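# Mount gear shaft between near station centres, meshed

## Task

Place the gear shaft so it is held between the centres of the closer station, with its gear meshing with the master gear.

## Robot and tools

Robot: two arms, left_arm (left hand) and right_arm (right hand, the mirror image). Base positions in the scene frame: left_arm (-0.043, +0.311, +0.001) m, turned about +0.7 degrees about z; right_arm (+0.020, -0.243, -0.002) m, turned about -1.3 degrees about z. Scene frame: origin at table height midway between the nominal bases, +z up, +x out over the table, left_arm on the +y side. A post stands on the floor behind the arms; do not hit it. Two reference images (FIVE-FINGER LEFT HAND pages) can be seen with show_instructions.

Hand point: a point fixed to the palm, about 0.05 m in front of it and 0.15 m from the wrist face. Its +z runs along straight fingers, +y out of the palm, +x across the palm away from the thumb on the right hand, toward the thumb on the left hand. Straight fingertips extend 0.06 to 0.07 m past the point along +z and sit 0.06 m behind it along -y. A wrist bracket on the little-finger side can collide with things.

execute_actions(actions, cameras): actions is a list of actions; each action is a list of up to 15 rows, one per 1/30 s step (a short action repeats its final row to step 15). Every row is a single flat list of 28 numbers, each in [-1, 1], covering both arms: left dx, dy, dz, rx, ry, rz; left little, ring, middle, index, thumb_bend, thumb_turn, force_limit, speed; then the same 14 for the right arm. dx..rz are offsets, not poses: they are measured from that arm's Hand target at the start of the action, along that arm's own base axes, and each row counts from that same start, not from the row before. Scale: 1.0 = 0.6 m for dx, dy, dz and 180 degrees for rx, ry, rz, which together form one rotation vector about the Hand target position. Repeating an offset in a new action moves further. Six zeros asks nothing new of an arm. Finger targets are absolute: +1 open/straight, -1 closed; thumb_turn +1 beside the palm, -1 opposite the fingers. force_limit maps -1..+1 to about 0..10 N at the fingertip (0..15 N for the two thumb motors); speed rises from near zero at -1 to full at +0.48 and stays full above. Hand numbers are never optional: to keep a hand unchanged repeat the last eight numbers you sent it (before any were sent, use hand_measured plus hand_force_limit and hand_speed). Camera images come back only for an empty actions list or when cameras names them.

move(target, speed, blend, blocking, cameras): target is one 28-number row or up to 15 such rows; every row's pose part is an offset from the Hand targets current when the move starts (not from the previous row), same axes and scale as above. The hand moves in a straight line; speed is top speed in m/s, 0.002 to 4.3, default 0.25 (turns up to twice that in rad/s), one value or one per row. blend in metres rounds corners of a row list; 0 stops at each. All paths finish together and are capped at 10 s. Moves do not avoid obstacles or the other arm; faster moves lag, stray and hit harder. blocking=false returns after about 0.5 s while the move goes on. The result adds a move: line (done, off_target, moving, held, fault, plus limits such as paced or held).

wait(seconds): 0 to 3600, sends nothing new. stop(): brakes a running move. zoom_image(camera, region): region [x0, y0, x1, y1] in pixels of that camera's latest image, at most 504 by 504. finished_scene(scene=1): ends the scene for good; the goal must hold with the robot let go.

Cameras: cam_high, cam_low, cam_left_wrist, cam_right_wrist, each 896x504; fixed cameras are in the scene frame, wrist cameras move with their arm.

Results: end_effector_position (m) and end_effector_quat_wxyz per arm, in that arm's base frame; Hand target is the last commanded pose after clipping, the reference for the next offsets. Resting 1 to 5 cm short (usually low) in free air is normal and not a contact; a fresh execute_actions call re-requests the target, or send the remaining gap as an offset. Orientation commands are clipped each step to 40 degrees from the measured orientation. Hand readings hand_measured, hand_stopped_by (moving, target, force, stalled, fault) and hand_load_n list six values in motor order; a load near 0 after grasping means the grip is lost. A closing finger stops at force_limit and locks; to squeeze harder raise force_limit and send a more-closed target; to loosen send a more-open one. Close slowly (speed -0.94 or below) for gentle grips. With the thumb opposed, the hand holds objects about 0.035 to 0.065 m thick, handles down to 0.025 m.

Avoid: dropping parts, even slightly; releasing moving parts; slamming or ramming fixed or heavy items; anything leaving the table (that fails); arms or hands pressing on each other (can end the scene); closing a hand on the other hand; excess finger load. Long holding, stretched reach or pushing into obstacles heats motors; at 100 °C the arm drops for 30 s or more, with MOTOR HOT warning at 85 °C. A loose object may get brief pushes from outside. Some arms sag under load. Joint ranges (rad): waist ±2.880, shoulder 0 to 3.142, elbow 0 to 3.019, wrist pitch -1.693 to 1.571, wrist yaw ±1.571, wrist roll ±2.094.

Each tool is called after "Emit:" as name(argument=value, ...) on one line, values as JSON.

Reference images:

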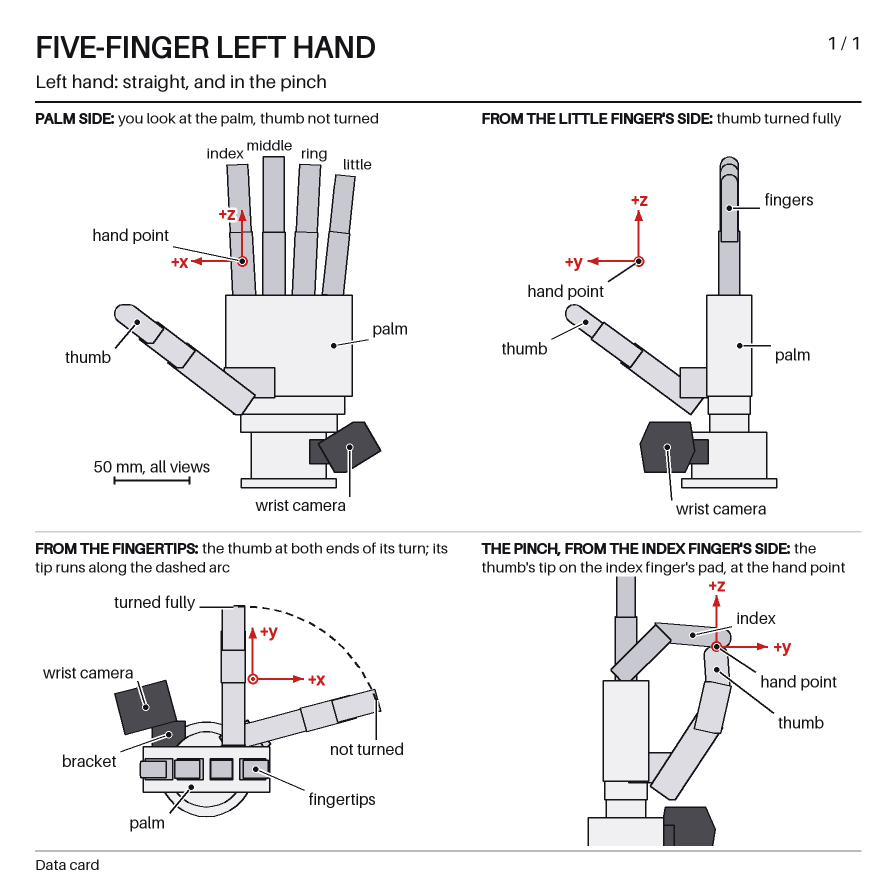

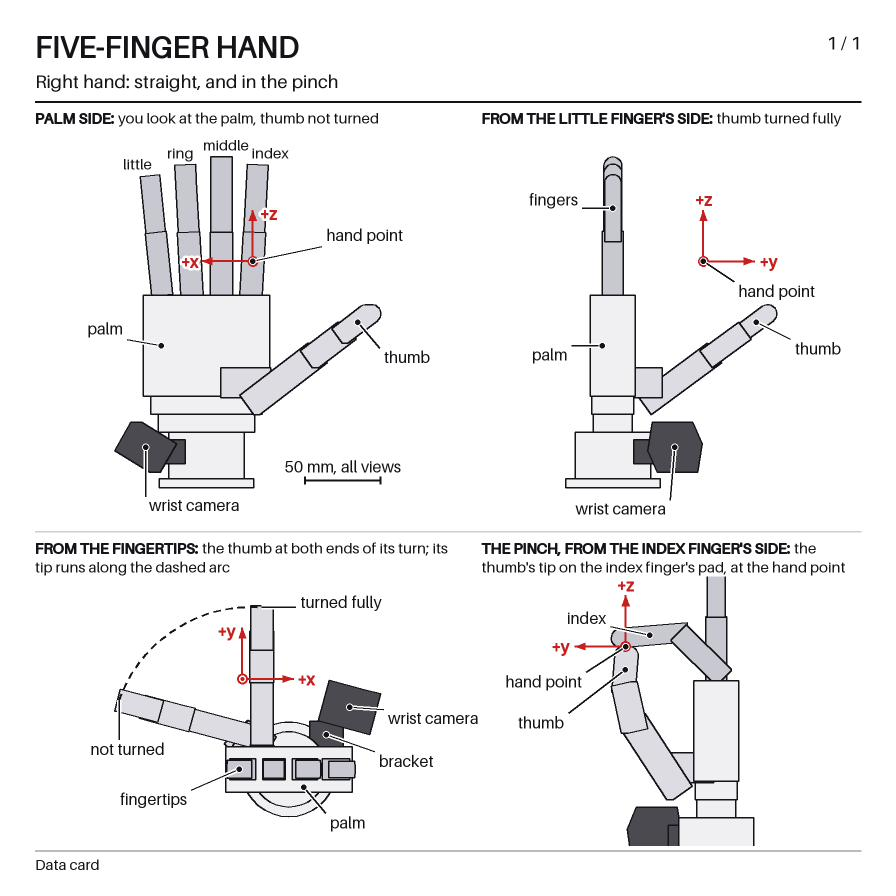

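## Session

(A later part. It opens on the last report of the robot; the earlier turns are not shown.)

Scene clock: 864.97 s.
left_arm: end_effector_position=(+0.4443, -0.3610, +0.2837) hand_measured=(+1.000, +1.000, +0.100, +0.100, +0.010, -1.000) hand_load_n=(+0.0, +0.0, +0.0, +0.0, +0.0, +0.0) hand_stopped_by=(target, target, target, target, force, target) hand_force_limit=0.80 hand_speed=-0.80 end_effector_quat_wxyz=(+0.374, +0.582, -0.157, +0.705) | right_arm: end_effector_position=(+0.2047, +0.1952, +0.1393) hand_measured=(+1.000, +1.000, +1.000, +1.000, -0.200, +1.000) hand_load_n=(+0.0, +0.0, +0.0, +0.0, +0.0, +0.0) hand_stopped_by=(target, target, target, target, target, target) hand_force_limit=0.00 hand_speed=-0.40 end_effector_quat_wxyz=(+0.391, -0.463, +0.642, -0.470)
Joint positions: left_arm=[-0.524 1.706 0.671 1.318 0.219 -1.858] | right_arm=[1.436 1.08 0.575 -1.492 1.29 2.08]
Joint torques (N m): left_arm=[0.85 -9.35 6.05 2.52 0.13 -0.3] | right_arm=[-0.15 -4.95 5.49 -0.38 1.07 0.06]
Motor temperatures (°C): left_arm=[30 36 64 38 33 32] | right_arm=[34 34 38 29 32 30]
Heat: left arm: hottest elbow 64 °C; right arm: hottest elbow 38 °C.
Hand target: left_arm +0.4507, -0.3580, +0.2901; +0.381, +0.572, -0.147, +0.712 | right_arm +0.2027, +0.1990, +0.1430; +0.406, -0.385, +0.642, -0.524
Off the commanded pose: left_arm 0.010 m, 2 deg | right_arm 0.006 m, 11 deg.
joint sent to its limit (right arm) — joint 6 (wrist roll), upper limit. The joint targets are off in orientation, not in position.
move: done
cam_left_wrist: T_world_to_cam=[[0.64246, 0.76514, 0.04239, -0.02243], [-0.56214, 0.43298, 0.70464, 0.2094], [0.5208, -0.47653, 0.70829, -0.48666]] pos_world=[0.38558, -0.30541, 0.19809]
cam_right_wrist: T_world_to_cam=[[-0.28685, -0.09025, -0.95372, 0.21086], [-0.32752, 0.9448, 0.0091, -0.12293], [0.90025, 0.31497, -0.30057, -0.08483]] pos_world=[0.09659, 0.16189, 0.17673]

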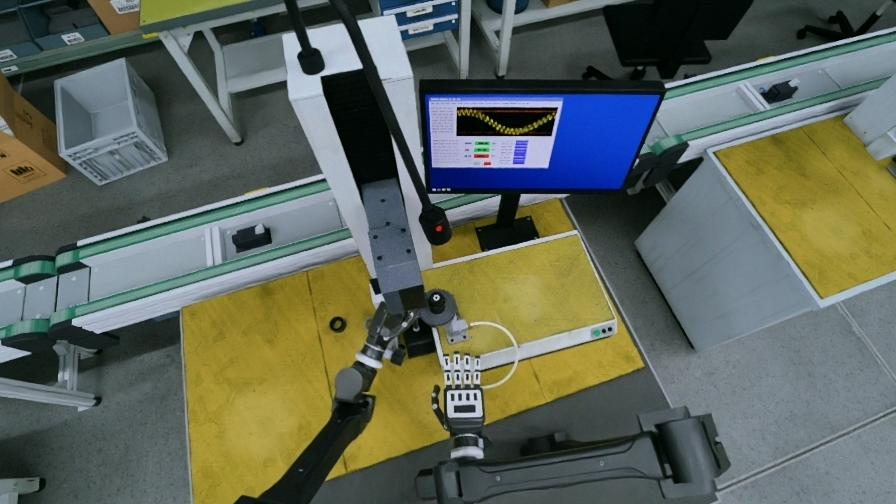

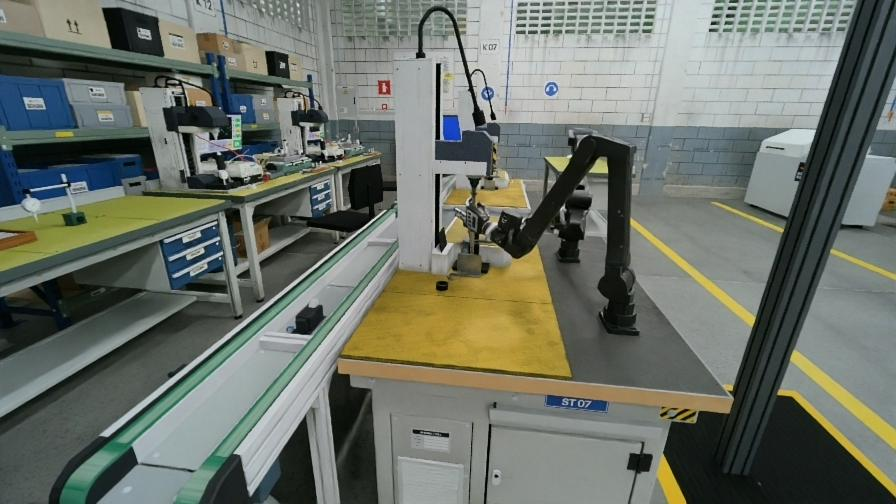

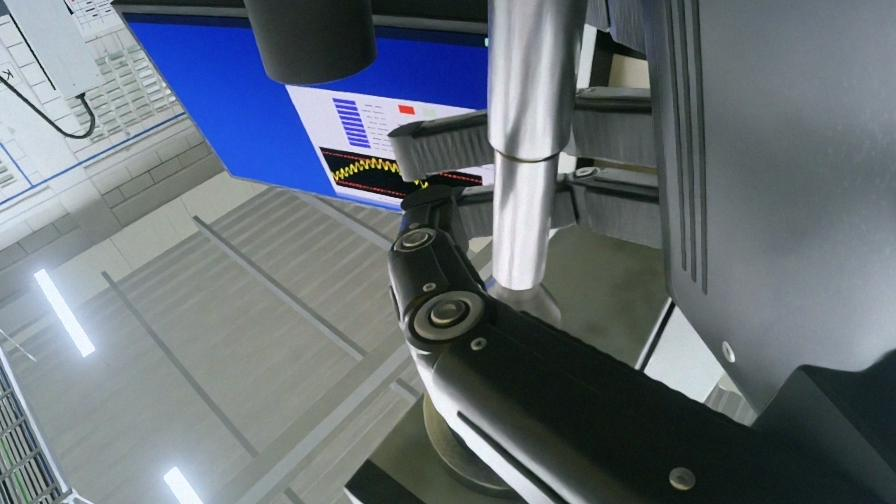

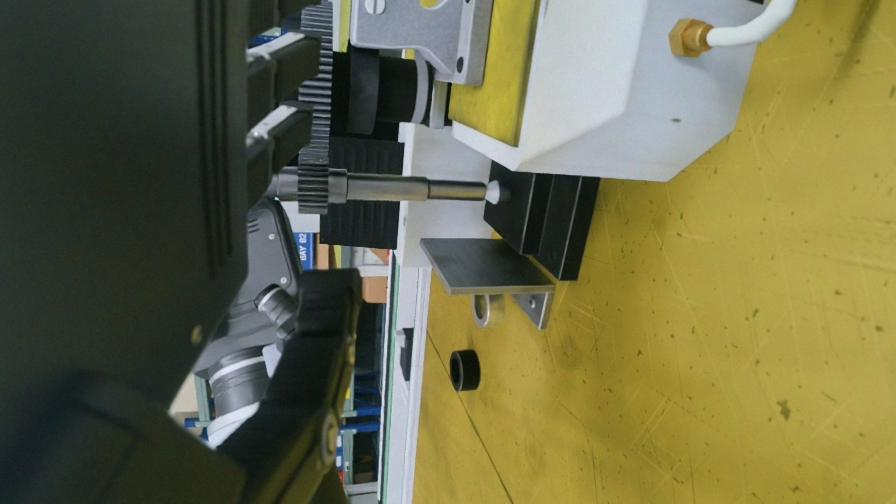

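Emit:
move(target=[0.0,0.0,-0.015,0.0,0.0,0.0,1,1,0.6,0.6,0.4,-1,0.8,-0.6,0,0,0,0,0,0,1,1,1,1,-0.2,1,0,-0.4], speed=0.05, cameras=["cam_low","cam_right_wrist","cam_left_wrist"])

Scene clock: 868.90 s.
left_arm: end_effector_position=(+0.4428, -0.3600, +0.2829) hand_measured=(+1.000, +1.000, +0.600, +0.600, +0.400, -1.000) hand_load_n=(+0.0, +0.0, +0.0, +0.0, +0.0, +0.0) hand_stopped_by=(target, target, target, target, target, target) hand_force_limit=0.80 hand_speed=-0.60 end_effector_quat_wxyz=(+0.377, +0.574, -0.156, +0.710) | right_arm: end_effector_position=(+0.2047, +0.1952, +0.1393) hand_measured=(+1.000, +1.000, +1.000, +1.000, -0.200, +1.000) hand_load_n=(+0.0, +0.0, +0.0, +0.0, +0.0, +0.0) hand_stopped_by=(target, target, target, target, target, target) hand_force_limit=0.00 hand_speed=-0.40 end_effector_quat_wxyz=(+0.391, -0.463, +0.642, -0.470)
Joint positions: left_arm=[-0.524 1.724 0.671 1.356 0.219 -1.861] | right_arm=[1.436 1.08 0.575 -1.492 1.29 2.08]
Joint torques (N m): left_arm=[0.62 -8.76 5.85 2.17 0.12 -0.26] | right_arm=[-0.26 -4.84 5.49 -0.24 1.08 0.05]
Motor temperatures (°C): left_arm=[30 36 62 38 33 31] | right_arm=[34 34 38 29 32 30]
Heat: left arm: hottest elbow 62 °C; right arm: hottest elbow 38 °C.
Hand target: left_arm +0.4507, -0.3580, +0.2812; +0.381, +0.572, -0.147, +0.712 | right_arm +0.2027, +0.1990, +0.1430; +0.406, -0.385, +0.642, -0.524
Off the commanded pose: left_arm 0.008 m, 1 deg | right_arm 0.006 m, 11 deg.
joint sent to its limit (right arm) — joint 6 (wrist roll), upper limit. The joint targets are off in orientation, not in position.
move: done
cam_left_wrist: T_world_to_cam=[[0.64244, 0.76513, 0.04297, -0.02238], [-0.57272, 0.44211, 0.69031, 0.22065], [0.50918, -0.46809, 0.72224, -0.48063]] pos_world=[0.38547, -0.3054, 0.19578]
cam_right_wrist: T_world_to_cam=[[-0.28685, -0.09025, -0.95372, 0.21086], [-0.32752, 0.9448, 0.0091, -0.12293], [0.90025, 0.31497, -0.30057, -0.08483]] pos_world=[0.09659, 0.16189, 0.17673]
Images, in order (width x height): cam_low 896x504, cam_left_wrist 896x504, cam_right_wrist 896x504.

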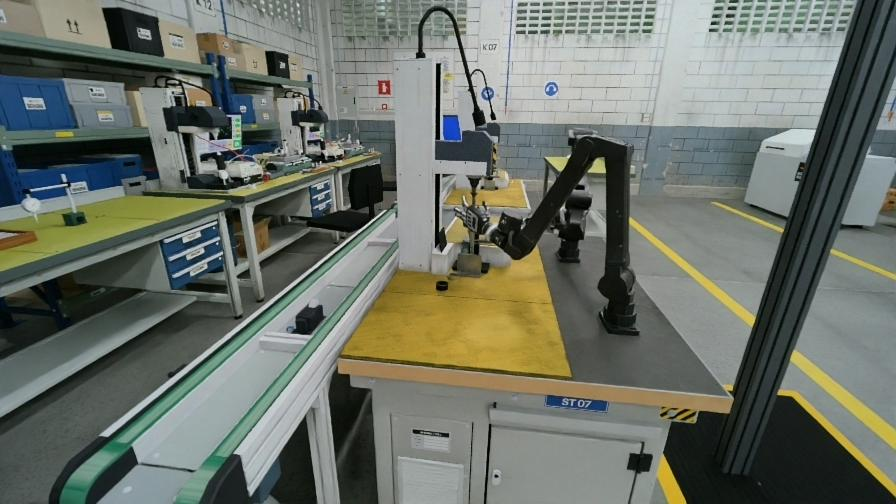

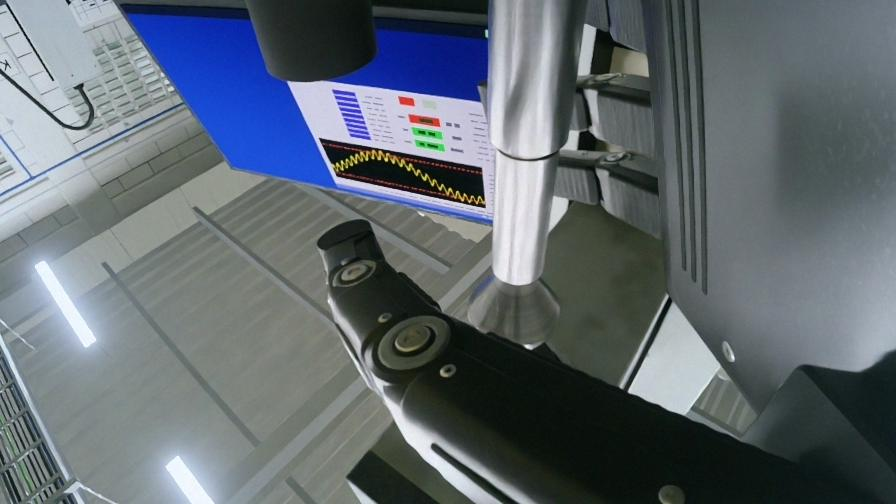

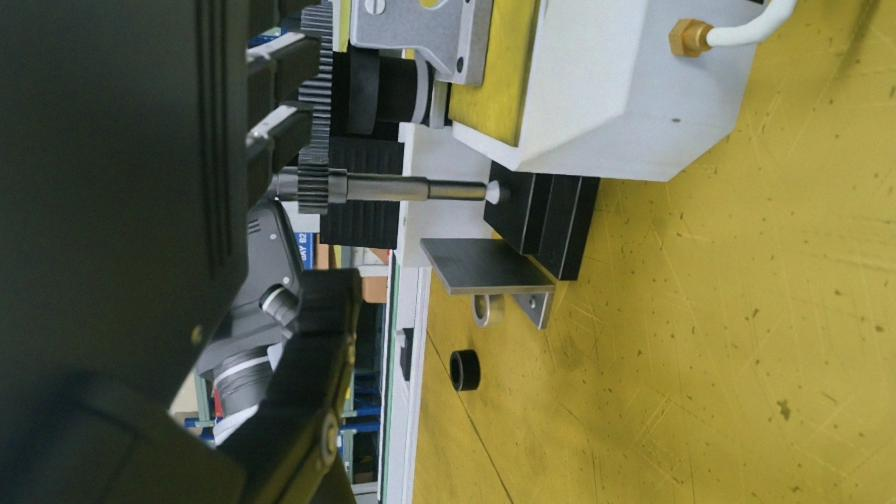

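Emit:
move(target=[-0.06,0.055,-0.015,0.0,0.0,0.0,1,1,1,1,0.4,-1,0.8,-0.2,0,0,0,0,0,0,1,1,1,1,-0.2,1,0,-0.4], speed=0.06, cameras=["all"])

Scene clock: 872.77 s.
left_arm: end_effector_position=(+0.4168, -0.3320, +0.2585) hand_measured=(+1.000, +1.000, +1.000, +1.000, +0.400, -1.000) hand_load_n=(+0.0, +0.0, +0.0, +0.0, +0.0, +0.0) hand_stopped_by=(target, target, target, target, target, target) hand_force_limit=0.80 hand_speed=-0.20 end_effector_quat_wxyz=(+0.373, +0.586, -0.156, +0.702) | right_arm: end_effector_position=(+0.2047, +0.1952, +0.1393) hand_measured=(+1.000, +1.000, +1.000, +1.000, -0.200, +1.000) hand_load_n=(+0.0, +0.0, +0.0, +0.0, +0.0, +0.0) hand_stopped_by=(target, target, target, target, target, target) hand_force_limit=0.00 hand_speed=-0.40 end_effector_quat_wxyz=(+0.391, -0.463, +0.642, -0.470)
Joint positions: left_arm=[-0.494 1.715 0.555 1.436 0.247 -1.867] | right_arm=[1.436 1.08 0.575 -1.492 1.29 2.08]
Joint torques (N m): left_arm=[0.44 -10.64 3.74 2.61 0.12 -0.32] | right_arm=[0.15 -4.95 5.49 -0.18 1.1 0.07]
Motor temperatures (°C): left_arm=[30 36 61 37 33 31] | right_arm=[34 34 38 29 32 30]
Heat: left arm: hottest elbow 61 °C; right arm: hottest elbow 38 °C.
Hand target: left_arm +0.4148, -0.3250, +0.2722; +0.381, +0.572, -0.147, +0.712 | right_arm +0.2027, +0.1990, +0.1430; +0.406, -0.385, +0.642, -0.524
Off the commanded pose: left_arm 0.016 m, 2 deg | right_arm 0.006 m, 11 deg.
joint sent to its limit (right arm) — joint 6 (wrist roll), upper limit. The joint targets are off in orientation, not in position.
move: off_target (left_arm)
cam_left_wrist: T_world_to_cam=[[0.64201, 0.76568, 0.03948, -0.02476], [-0.55589, 0.4294, 0.71176, 0.19348], [0.52803, -0.4789, 0.70131, -0.44265]] pos_world=[0.35718, -0.27611, 0.1737]
cam_right_wrist: T_world_to_cam=[[-0.28685, -0.09025, -0.95372, 0.21086], [-0.32752, 0.9448, 0.0091, -0.12293], [0.90025, 0.31497, -0.30057, -0.08483]] pos_world=[0.09659, 0.16189, 0.17673]

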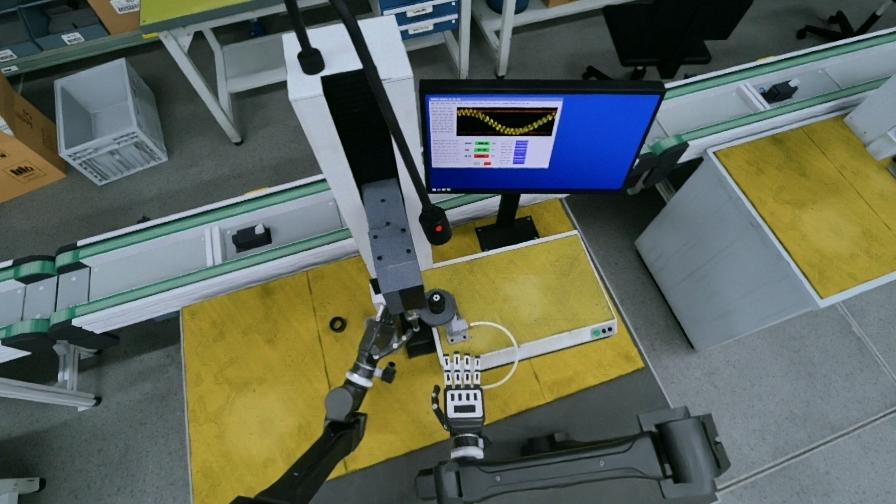

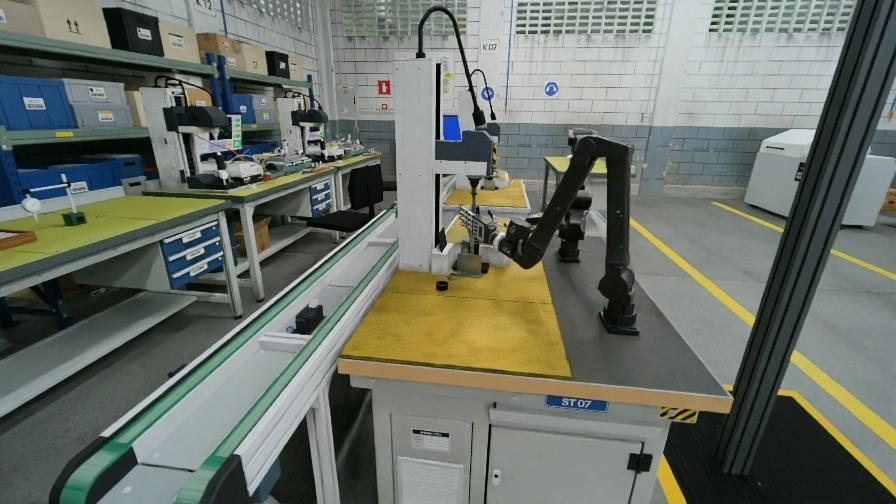

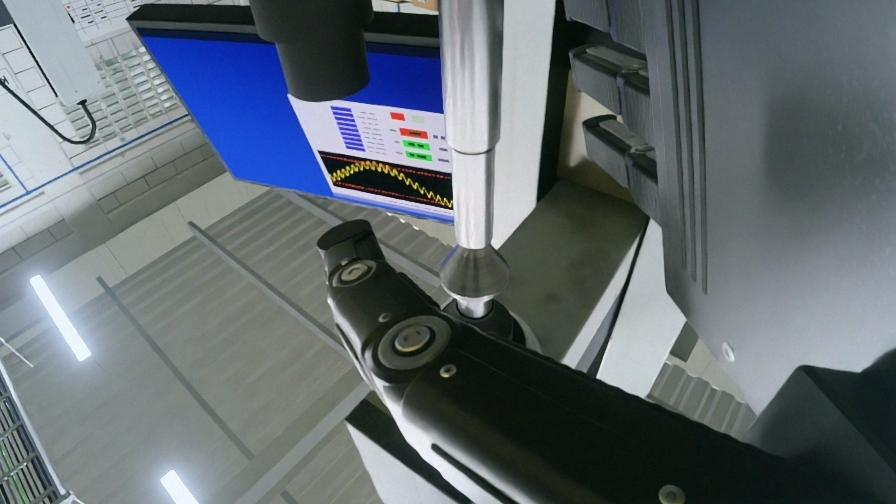

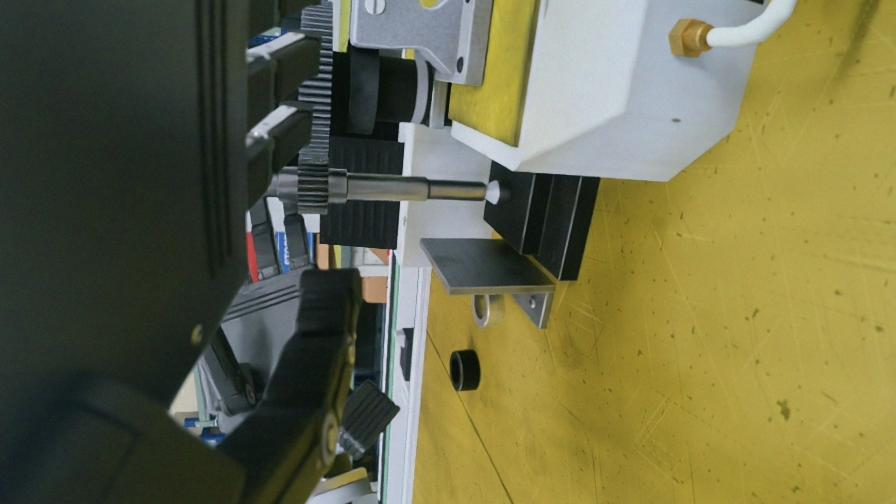

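Emit:
move(target=[-0.06,0.11,0.0,0.0,0.0,0.0,1,1,1,1,0.4,-1,0.8,-0.2,0,0,0,0,0,0,1,1,1,1,-0.2,1,0,-0.4], speed=0.1, cameras=["all"])

Emit:
zoom_image(camera="cam_right_wrist", region=[265, 120, 355, 220])

Emit:
zoom_image(camera="cam_low", region=[440, 150, 520, 270])

Emit:
zoom_image(camera="cam_high", region=[390, 270, 470, 360])

Scene clock: 876.77 s.
left_arm: end_effector_position=(+0.3818, -0.2647, +0.2607) hand_measured=(+1.000, +1.000, +1.000, +1.000, +0.400, -1.000) hand_load_n=(+0.0, -0.5, +0.0, +0.0, +0.0, +0.0) hand_stopped_by=(target, target, target, target, target, target) hand_force_limit=0.80 hand_speed=-0.20 end_effector_quat_wxyz=(+0.374, +0.585, -0.155, +0.703) | right_arm: end_effector_position=(+0.2047, +0.1952, +0.1393) hand_measured=(+1.000, +1.000, +1.000, +1.000, -0.200, +1.000) hand_load_n=(+0.0, +0.0, +0.0, +0.0, +0.0, +0.0) hand_stopped_by=(target, target, target, target, target, target) hand_force_limit=0.00 hand_speed=-0.40 end_effector_quat_wxyz=(+0.391, -0.463, +0.642, -0.470)
Joint positions: left_arm=[-0.356 1.622 0.392 1.523 0.377 -1.912] | right_arm=[1.436 1.08 0.575 -1.492 1.29 2.08]
Joint torques (N m): left_arm=[0.62 -8.94 3.19 2.52 0.11 -0.3] | right_arm=[-0.21 -4.84 5.63 -0.23 1.1 0.06]
Motor temperatures (°C): left_arm=[30 35 60 37 33 31] | right_arm=[34 34 38 29 32 30]
Heat: left arm: hottest elbow 60 °C; right arm: hottest elbow 38 °C.
Hand target: left_arm +0.3787, -0.2589, +0.2722; +0.381, +0.572, -0.147, +0.712 | right_arm +0.2027, +0.1990, +0.1430; +0.406, -0.385, +0.642, -0.524
Off the commanded pose: left_arm 0.013 m, 2 deg | right_arm 0.006 m, 11 deg.
joint sent to its limit (right arm) — joint 6 (wrist roll), upper limit. The joint targets are off in orientation, not in position.
move: off_target (left_arm)
cam_left_wrist: T_world_to_cam=[[0.64141, 0.76632, 0.03663, -0.05288], [-0.55757, 0.43283, 0.70836, 0.14598], [0.52698, -0.47478, 0.7049, -0.39292]] pos_world=[0.32238, -0.20921, 0.1755]
cam_right_wrist: T_world_to_cam=[[-0.28685, -0.09025, -0.95372, 0.21086], [-0.32752, 0.9448, 0.0091, -0.12293], [0.90025, 0.31497, -0.30057, -0.08483]] pos_world=[0.09659, 0.16189, 0.17673]

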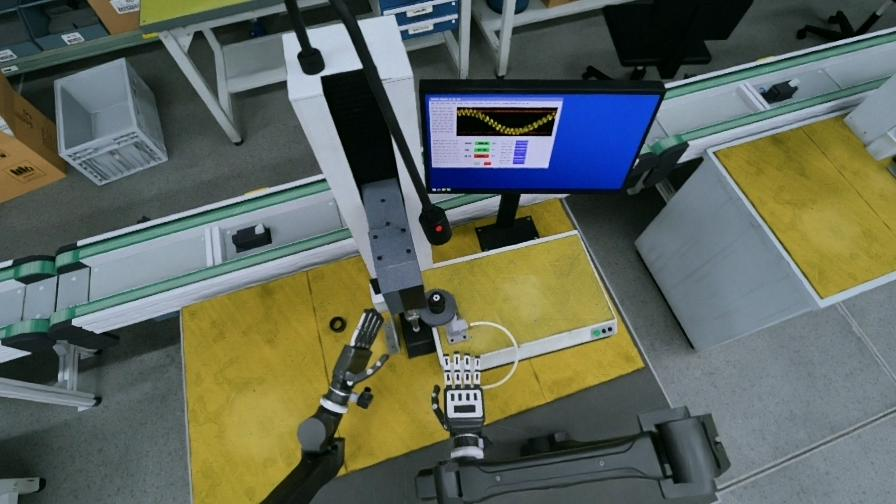

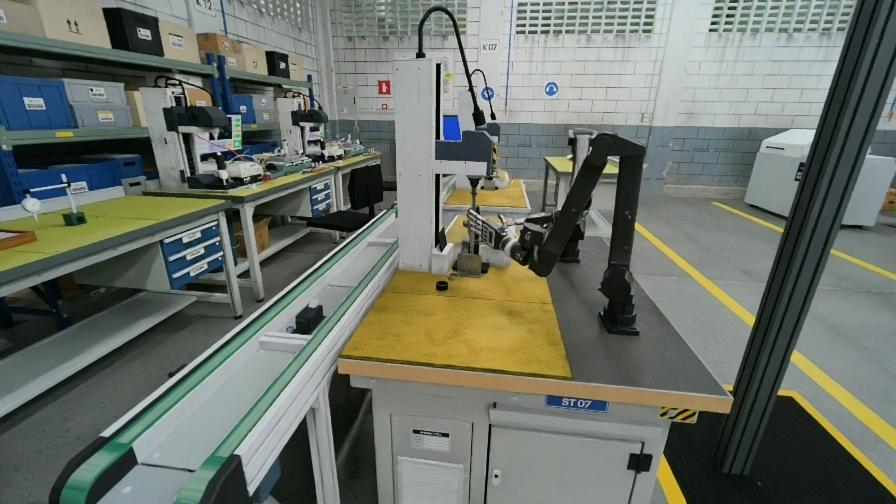

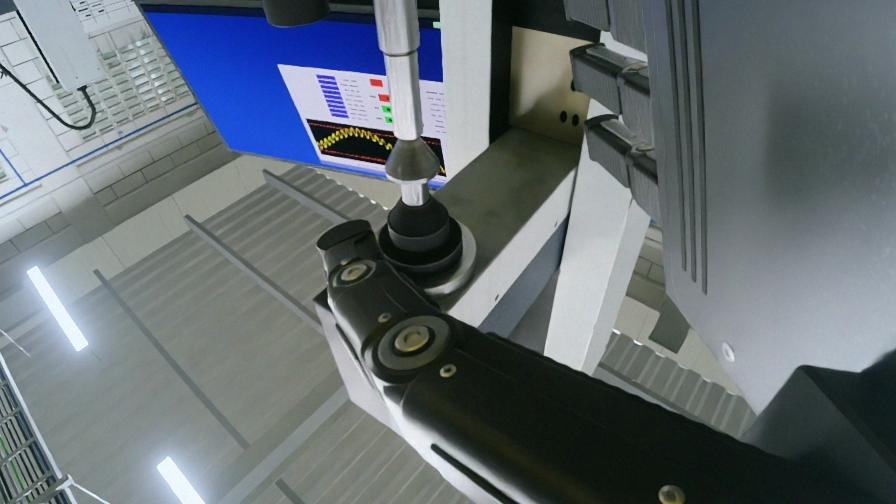

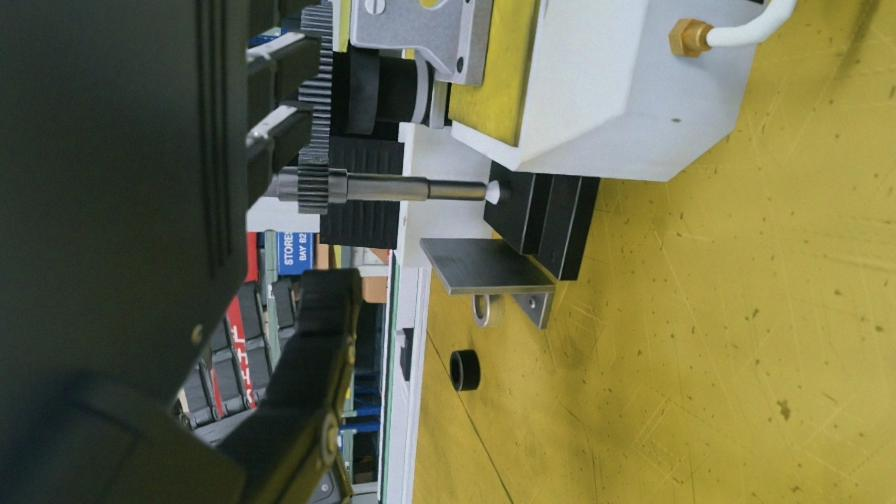

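Scaled by 5.040.

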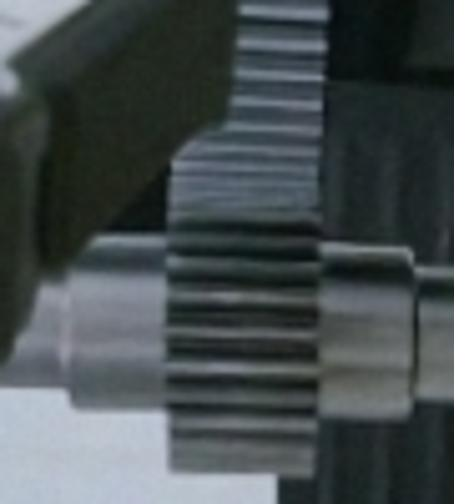

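Scaled by 4.200.

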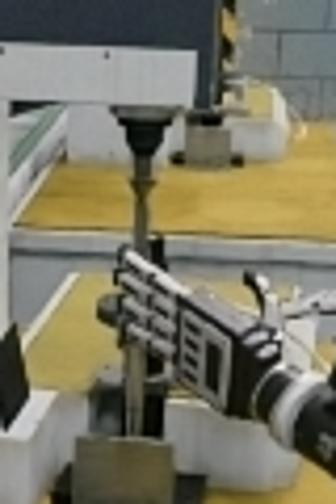

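Scaled by 5.600.

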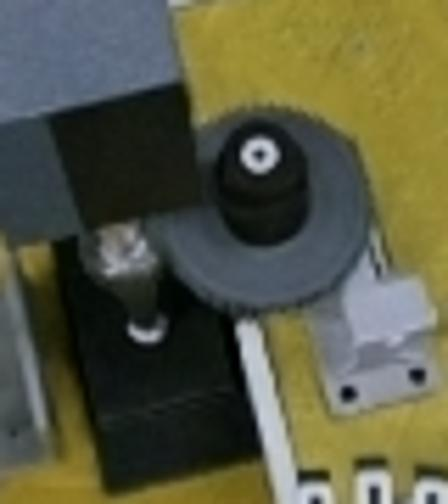

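Emit:
zoom_image(camera="cam_high", region=[400, 300, 436, 336])

Scaled by 14.000.

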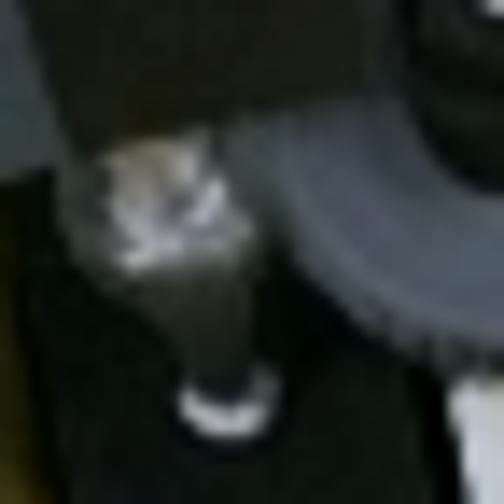

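Emit:
move(target=[-0.001,-0.04,-0.017,0.121,0.0236,0.028,1,1,1,1,0.4,-1,-0.2,-0.2,0,0,0,0,0,0,1,1,1,1,-0.2,1,0,-0.4], speed=0.1, cameras=["all"])

Scene clock: 899.37 s.
left_arm: end_effector_position=(+0.3763, -0.2776, +0.2474) hand_measured=(+1.000, +1.000, +1.000, +1.000, +0.400, -1.000) hand_load_n=(+0.0, +0.0, +0.0, +0.0, +0.0, +0.0) hand_stopped_by=(target, target, target, target, target, target) hand_force_limit=-0.20 hand_speed=-0.20 end_effector_quat_wxyz=(+0.239, +0.678, -0.233, +0.655) | right_arm: end_effector_position=(+0.2047, +0.1952, +0.1393) hand_measured=(+1.000, +1.000, +1.000, +1.000, -0.200, +1.000) hand_load_n=(+0.0, +0.0, +0.0, +0.0, +0.0, +0.0) hand_stopped_by=(target, target, target, target, target, target) hand_force_limit=0.00 hand_speed=-0.40 end_effector_quat_wxyz=(+0.391, -0.463, +0.642, -0.470)
Joint positions: left_arm=[-0.39 1.225 0.376 0.821 0.291 -1.581] | right_arm=[1.436 1.08 0.575 -1.492 1.29 2.08]
Joint torques (N m): left_arm=[-0.38 -6.18 7.73 1.29 -0.02 0.05] | right_arm=[-0.26 -4.78 5.59 -0.23 1.08 0.04]
Motor temperatures (°C): left_arm=[30 35 55 36 32 31] | right_arm=[34 34 38 29 32 30]
Heat: left arm: hottest elbow 55 °C; right arm: hottest elbow 38 °C.
Hand target: left_arm +0.3781, -0.2831, +0.2621; +0.239, +0.665, -0.240, +0.665 | right_arm +0.2027, +0.1990, +0.1430; +0.406, -0.385, +0.642, -0.524
Off the commanded pose: left_arm 0.016 m, 2 deg | right_arm 0.006 m, 11 deg.
joint sent to its limit (right arm) — joint 6 (wrist roll), upper limit. The joint targets are off in orientation, not in position.
move: off_target (left_arm)
cam_left_wrist: T_world_to_cam=[[0.58285, 0.77007, 0.25939, -0.071], [-0.51436, 0.10251, 0.85143, 0.01461], [0.62907, -0.62967, 0.45583, -0.4066]] pos_world=[0.30468, -0.20285, 0.19132]
cam_right_wrist: T_world_to_cam=[[-0.28685, -0.09025, -0.95372, 0.21086], [-0.32752, 0.9448, 0.0091, -0.12293], [0.90025, 0.31497, -0.30057, -0.08483]] pos_world=[0.09659, 0.16189, 0.17673]

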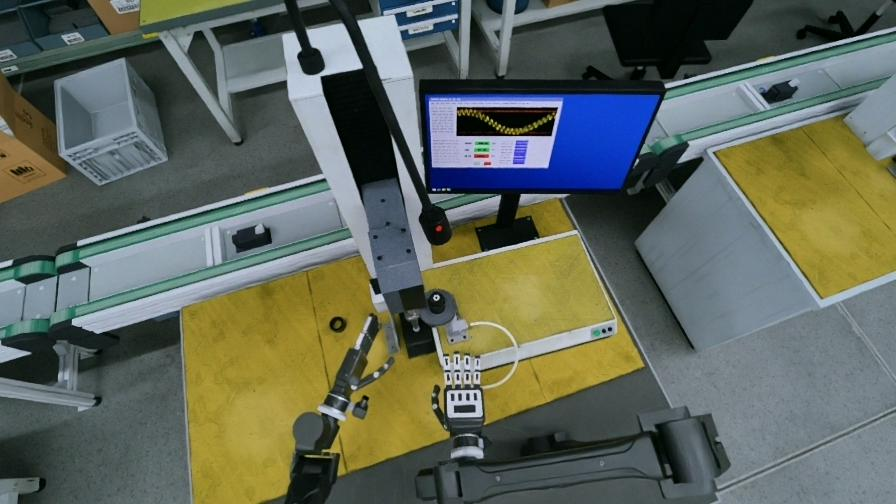

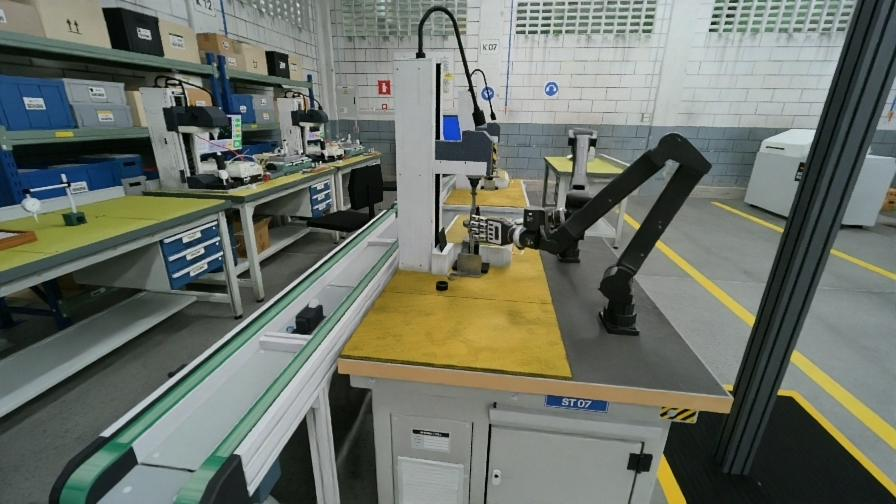

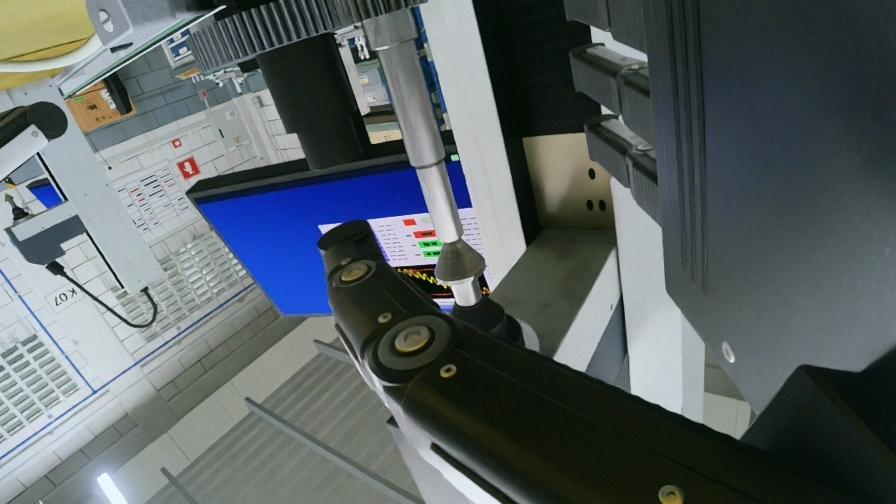

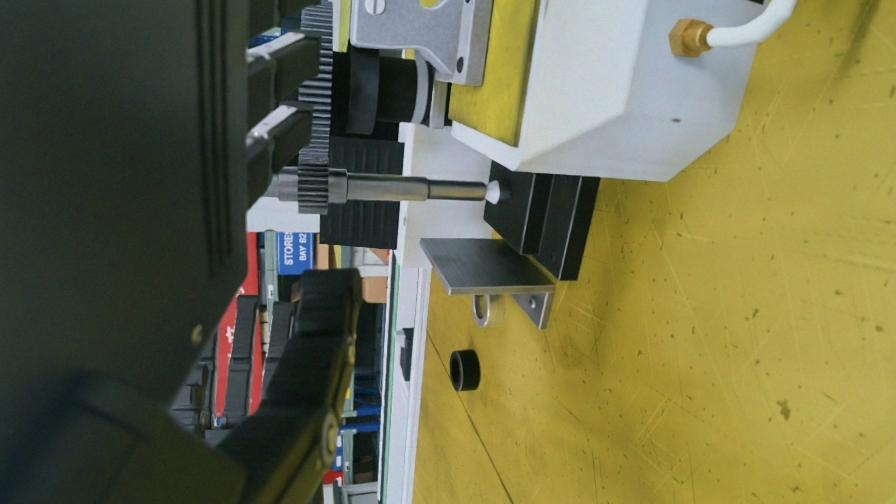

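Emit:
zoom_image(camera="cam_left_wrist", region=[180, 0, 440, 100])

Scaled by 1.938.

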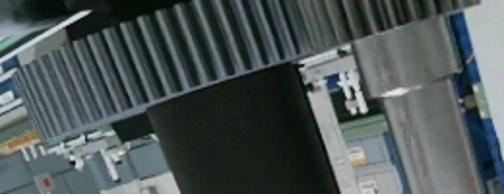

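Emit:
move(target=[0,0.0,0.0,0.043,0.052,0,1,1,1,1,0.4,-1,-0.2,-0.2,0,0,0,0,0,0,1,1,1,1,-0.2,1,0,-0.4], speed=0.1, cameras=["cam_left_wrist"])

Emit:
zoom_image(camera="cam_left_wrist", region=[220, 0, 500, 160])

Scene clock: 903.23 s.
left_arm: end_effector_position=(+0.3725, -0.2771, +0.2388) hand_measured=(+1.000, +1.000, +1.000, +1.000, +0.400, -1.000) hand_load_n=(+0.0, +0.0, +0.0, +0.0, +0.0, +0.0) hand_stopped_by=(target, target, target, target, target, target) hand_force_limit=-0.20 hand_speed=-0.20 end_effector_quat_wxyz=(+0.213, +0.747, -0.257, +0.575) | right_arm: end_effector_position=(+0.2047, +0.1952, +0.1393) hand_measured=(+1.000, +1.000, +1.000, +1.000, -0.200, +1.000) hand_load_n=(+0.0, +0.0, +0.0, +0.0, +0.0, +0.0) hand_stopped_by=(target, target, target, target, target, target) hand_force_limit=0.00 hand_speed=-0.40 end_effector_quat_wxyz=(+0.391, -0.463, +0.642, -0.470)
Joint positions: left_arm=[-0.39 1.057 0.448 0.347 0.286 -1.518] | right_arm=[1.436 1.08 0.575 -1.492 1.29 2.08]
Joint torques (N m): left_arm=[-0.44 -5.42 10 1.28 0.02 0.08] | right_arm=[-0.15 -4.84 5.6 -0.21 1.09 0.05]
Motor temperatures (°C): left_arm=[30 35 55 36 32 31] | right_arm=[34 34 38 29 32 30]
Heat: left arm: hottest elbow 55 °C; right arm: hottest elbow 38 °C.
Hand target: left_arm +0.3781, -0.2830, +0.2620; +0.213, +0.732, -0.264, +0.591 | right_arm +0.2027, +0.1990, +0.1430; +0.406, -0.385, +0.642, -0.524
Off the commanded pose: left_arm 0.025 m, 3 deg | right_arm 0.006 m, 11 deg.
joint sent to its limit (right arm) — joint 6 (wrist roll), upper limit. The joint targets are off in orientation, not in position.
move: off_target (left_arm)
cam_left_wrist: T_world_to_cam=[[0.6317, 0.7318, 0.25578, -0.09486], [-0.3559, -0.01935, 0.93432, -0.09265], [0.68869, -0.68124, 0.24823, -0.3869]] pos_world=[0.2934, -0.19595, 0.20686]

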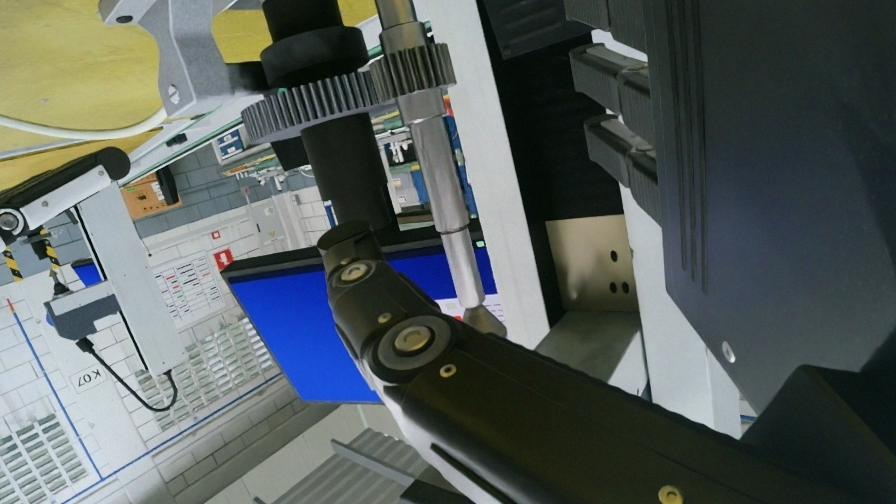

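Scaled by 1.800.

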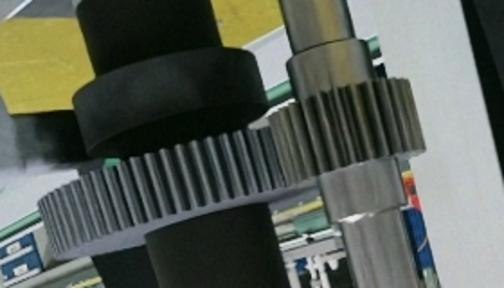

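Emit:
zoom_image(camera="cam_left_wrist", region=[330, 50, 430, 130])

Scaled by 5.040.

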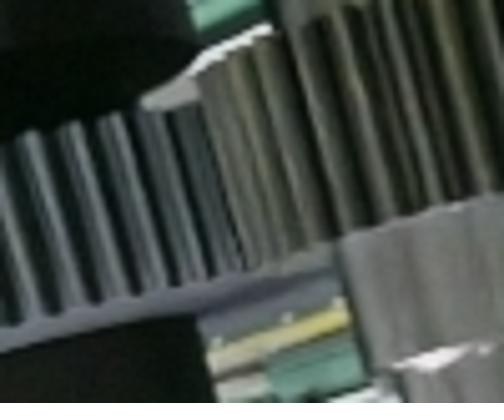

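Emit:
move(target=[[0,0.0,0.0,-0.043,-0.052,0,1,1,1,1,0.4,-1,-0.2,-0.2,0,0,0,0,0,0,1,1,1,1,-0.2,1,0,-0.4],[0.09,-0.080,-0.003,-0.043,-0.052,0,1,1,1,1,0.4,-1,-0.2,-0.2,0,0,0,0,0,0,1,1,1,1,-0.2,1,0,-0.4]], speed=[0.1, 0.06], cameras=["cam_left_wrist","cam_low","cam_high"])

Scene clock: 917.10 s.
left_arm: end_effector_position=(+0.4255, -0.3231, +0.2421) hand_measured=(+1.000, +1.000, +1.000, +1.000, +0.400, -1.000) hand_load_n=(-0.5, +0.0, +0.0, +0.0, +0.0, +0.0) hand_stopped_by=(target, target, target, target, target, target) hand_force_limit=-0.20 hand_speed=-0.20 end_effector_quat_wxyz=(+0.227, +0.681, -0.246, +0.652) | right_arm: end_effector_position=(+0.2047, +0.1952, +0.1393) hand_measured=(+1.000, +1.000, +1.000, +1.000, -0.200, +1.000) hand_load_n=(+0.0, +0.0, +0.0, +0.0, +0.0, +0.0) hand_stopped_by=(target, target, target, target, target, target) hand_force_limit=0.00 hand_speed=-0.40 end_effector_quat_wxyz=(+0.391, -0.463, +0.642, -0.470)
Joint positions: left_arm=[-0.455 1.401 0.539 0.813 0.227 -1.548] | right_arm=[1.436 1.08 0.575 -1.492 1.29 2.08]
Joint torques (N m): left_arm=[-0.56 -6.59 8.31 2.78 0 -0.29] | right_arm=[-0.38 -5.07 5.53 -0.36 1.07 0.03]
Motor temperatures (°C): left_arm=[30 35 55 36 32 31] | right_arm=[34 34 38 29 32 30]
Heat: left arm: hottest elbow 55 °C; right arm: hottest elbow 38 °C.
Hand target: left_arm +0.4322, -0.3309, +0.2602; +0.239, +0.665, -0.240, +0.665 | right_arm +0.2027, +0.1990, +0.1430; +0.406, -0.385, +0.642, -0.524
Off the commanded pose: left_arm 0.021 m, 3 deg | right_arm 0.006 m, 11 deg.
joint sent to its limit (right arm) — joint 6 (wrist roll), upper limit. The joint targets are off in orientation, not in position.
move: off_target (left_arm)
cam_left_wrist: T_world_to_cam=[[0.58332, 0.75944, 0.28808, -0.07382], [-0.51601, 0.07258, 0.8535, 0.03967], [0.62727, -0.64651, 0.43422, -0.46319]] pos_world=[0.35408, -0.24627, 0.18853]
Images, in order (width x height): cam_high 896x504, cam_low 896x504, cam_left_wrist 896x504.

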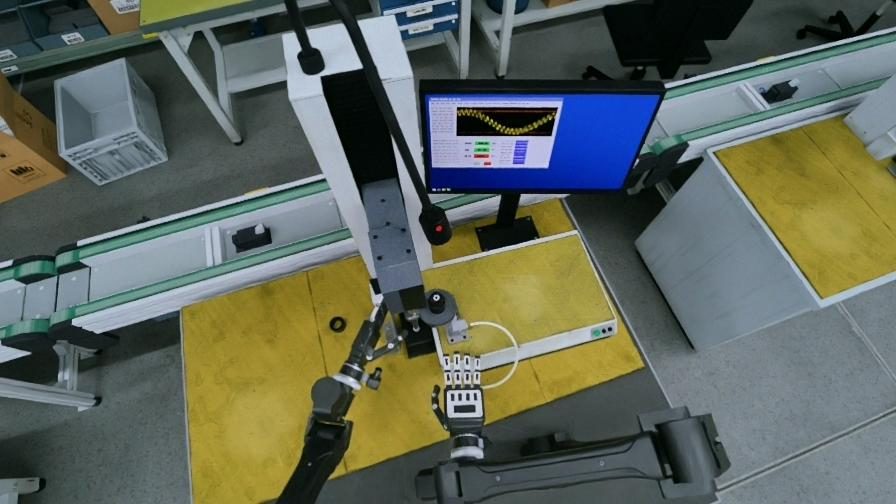

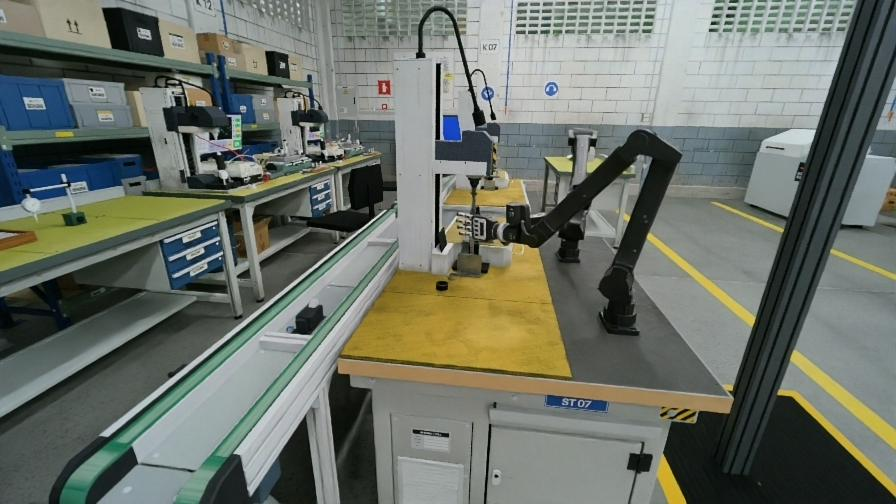

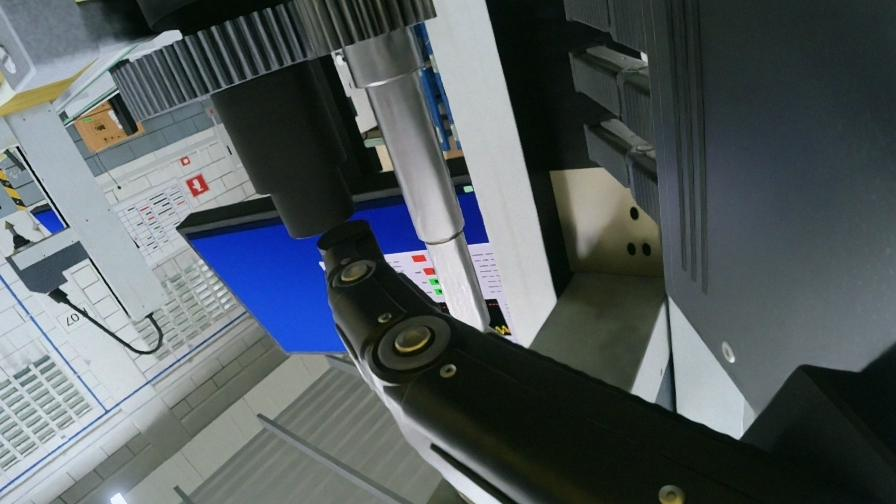

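Emit:
zoom_image(camera="cam_left_wrist", region=[240, 0, 380, 80])

Scaled by 3.600.

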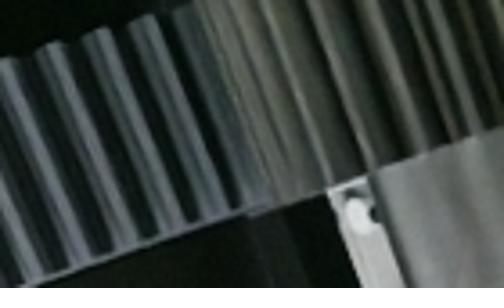

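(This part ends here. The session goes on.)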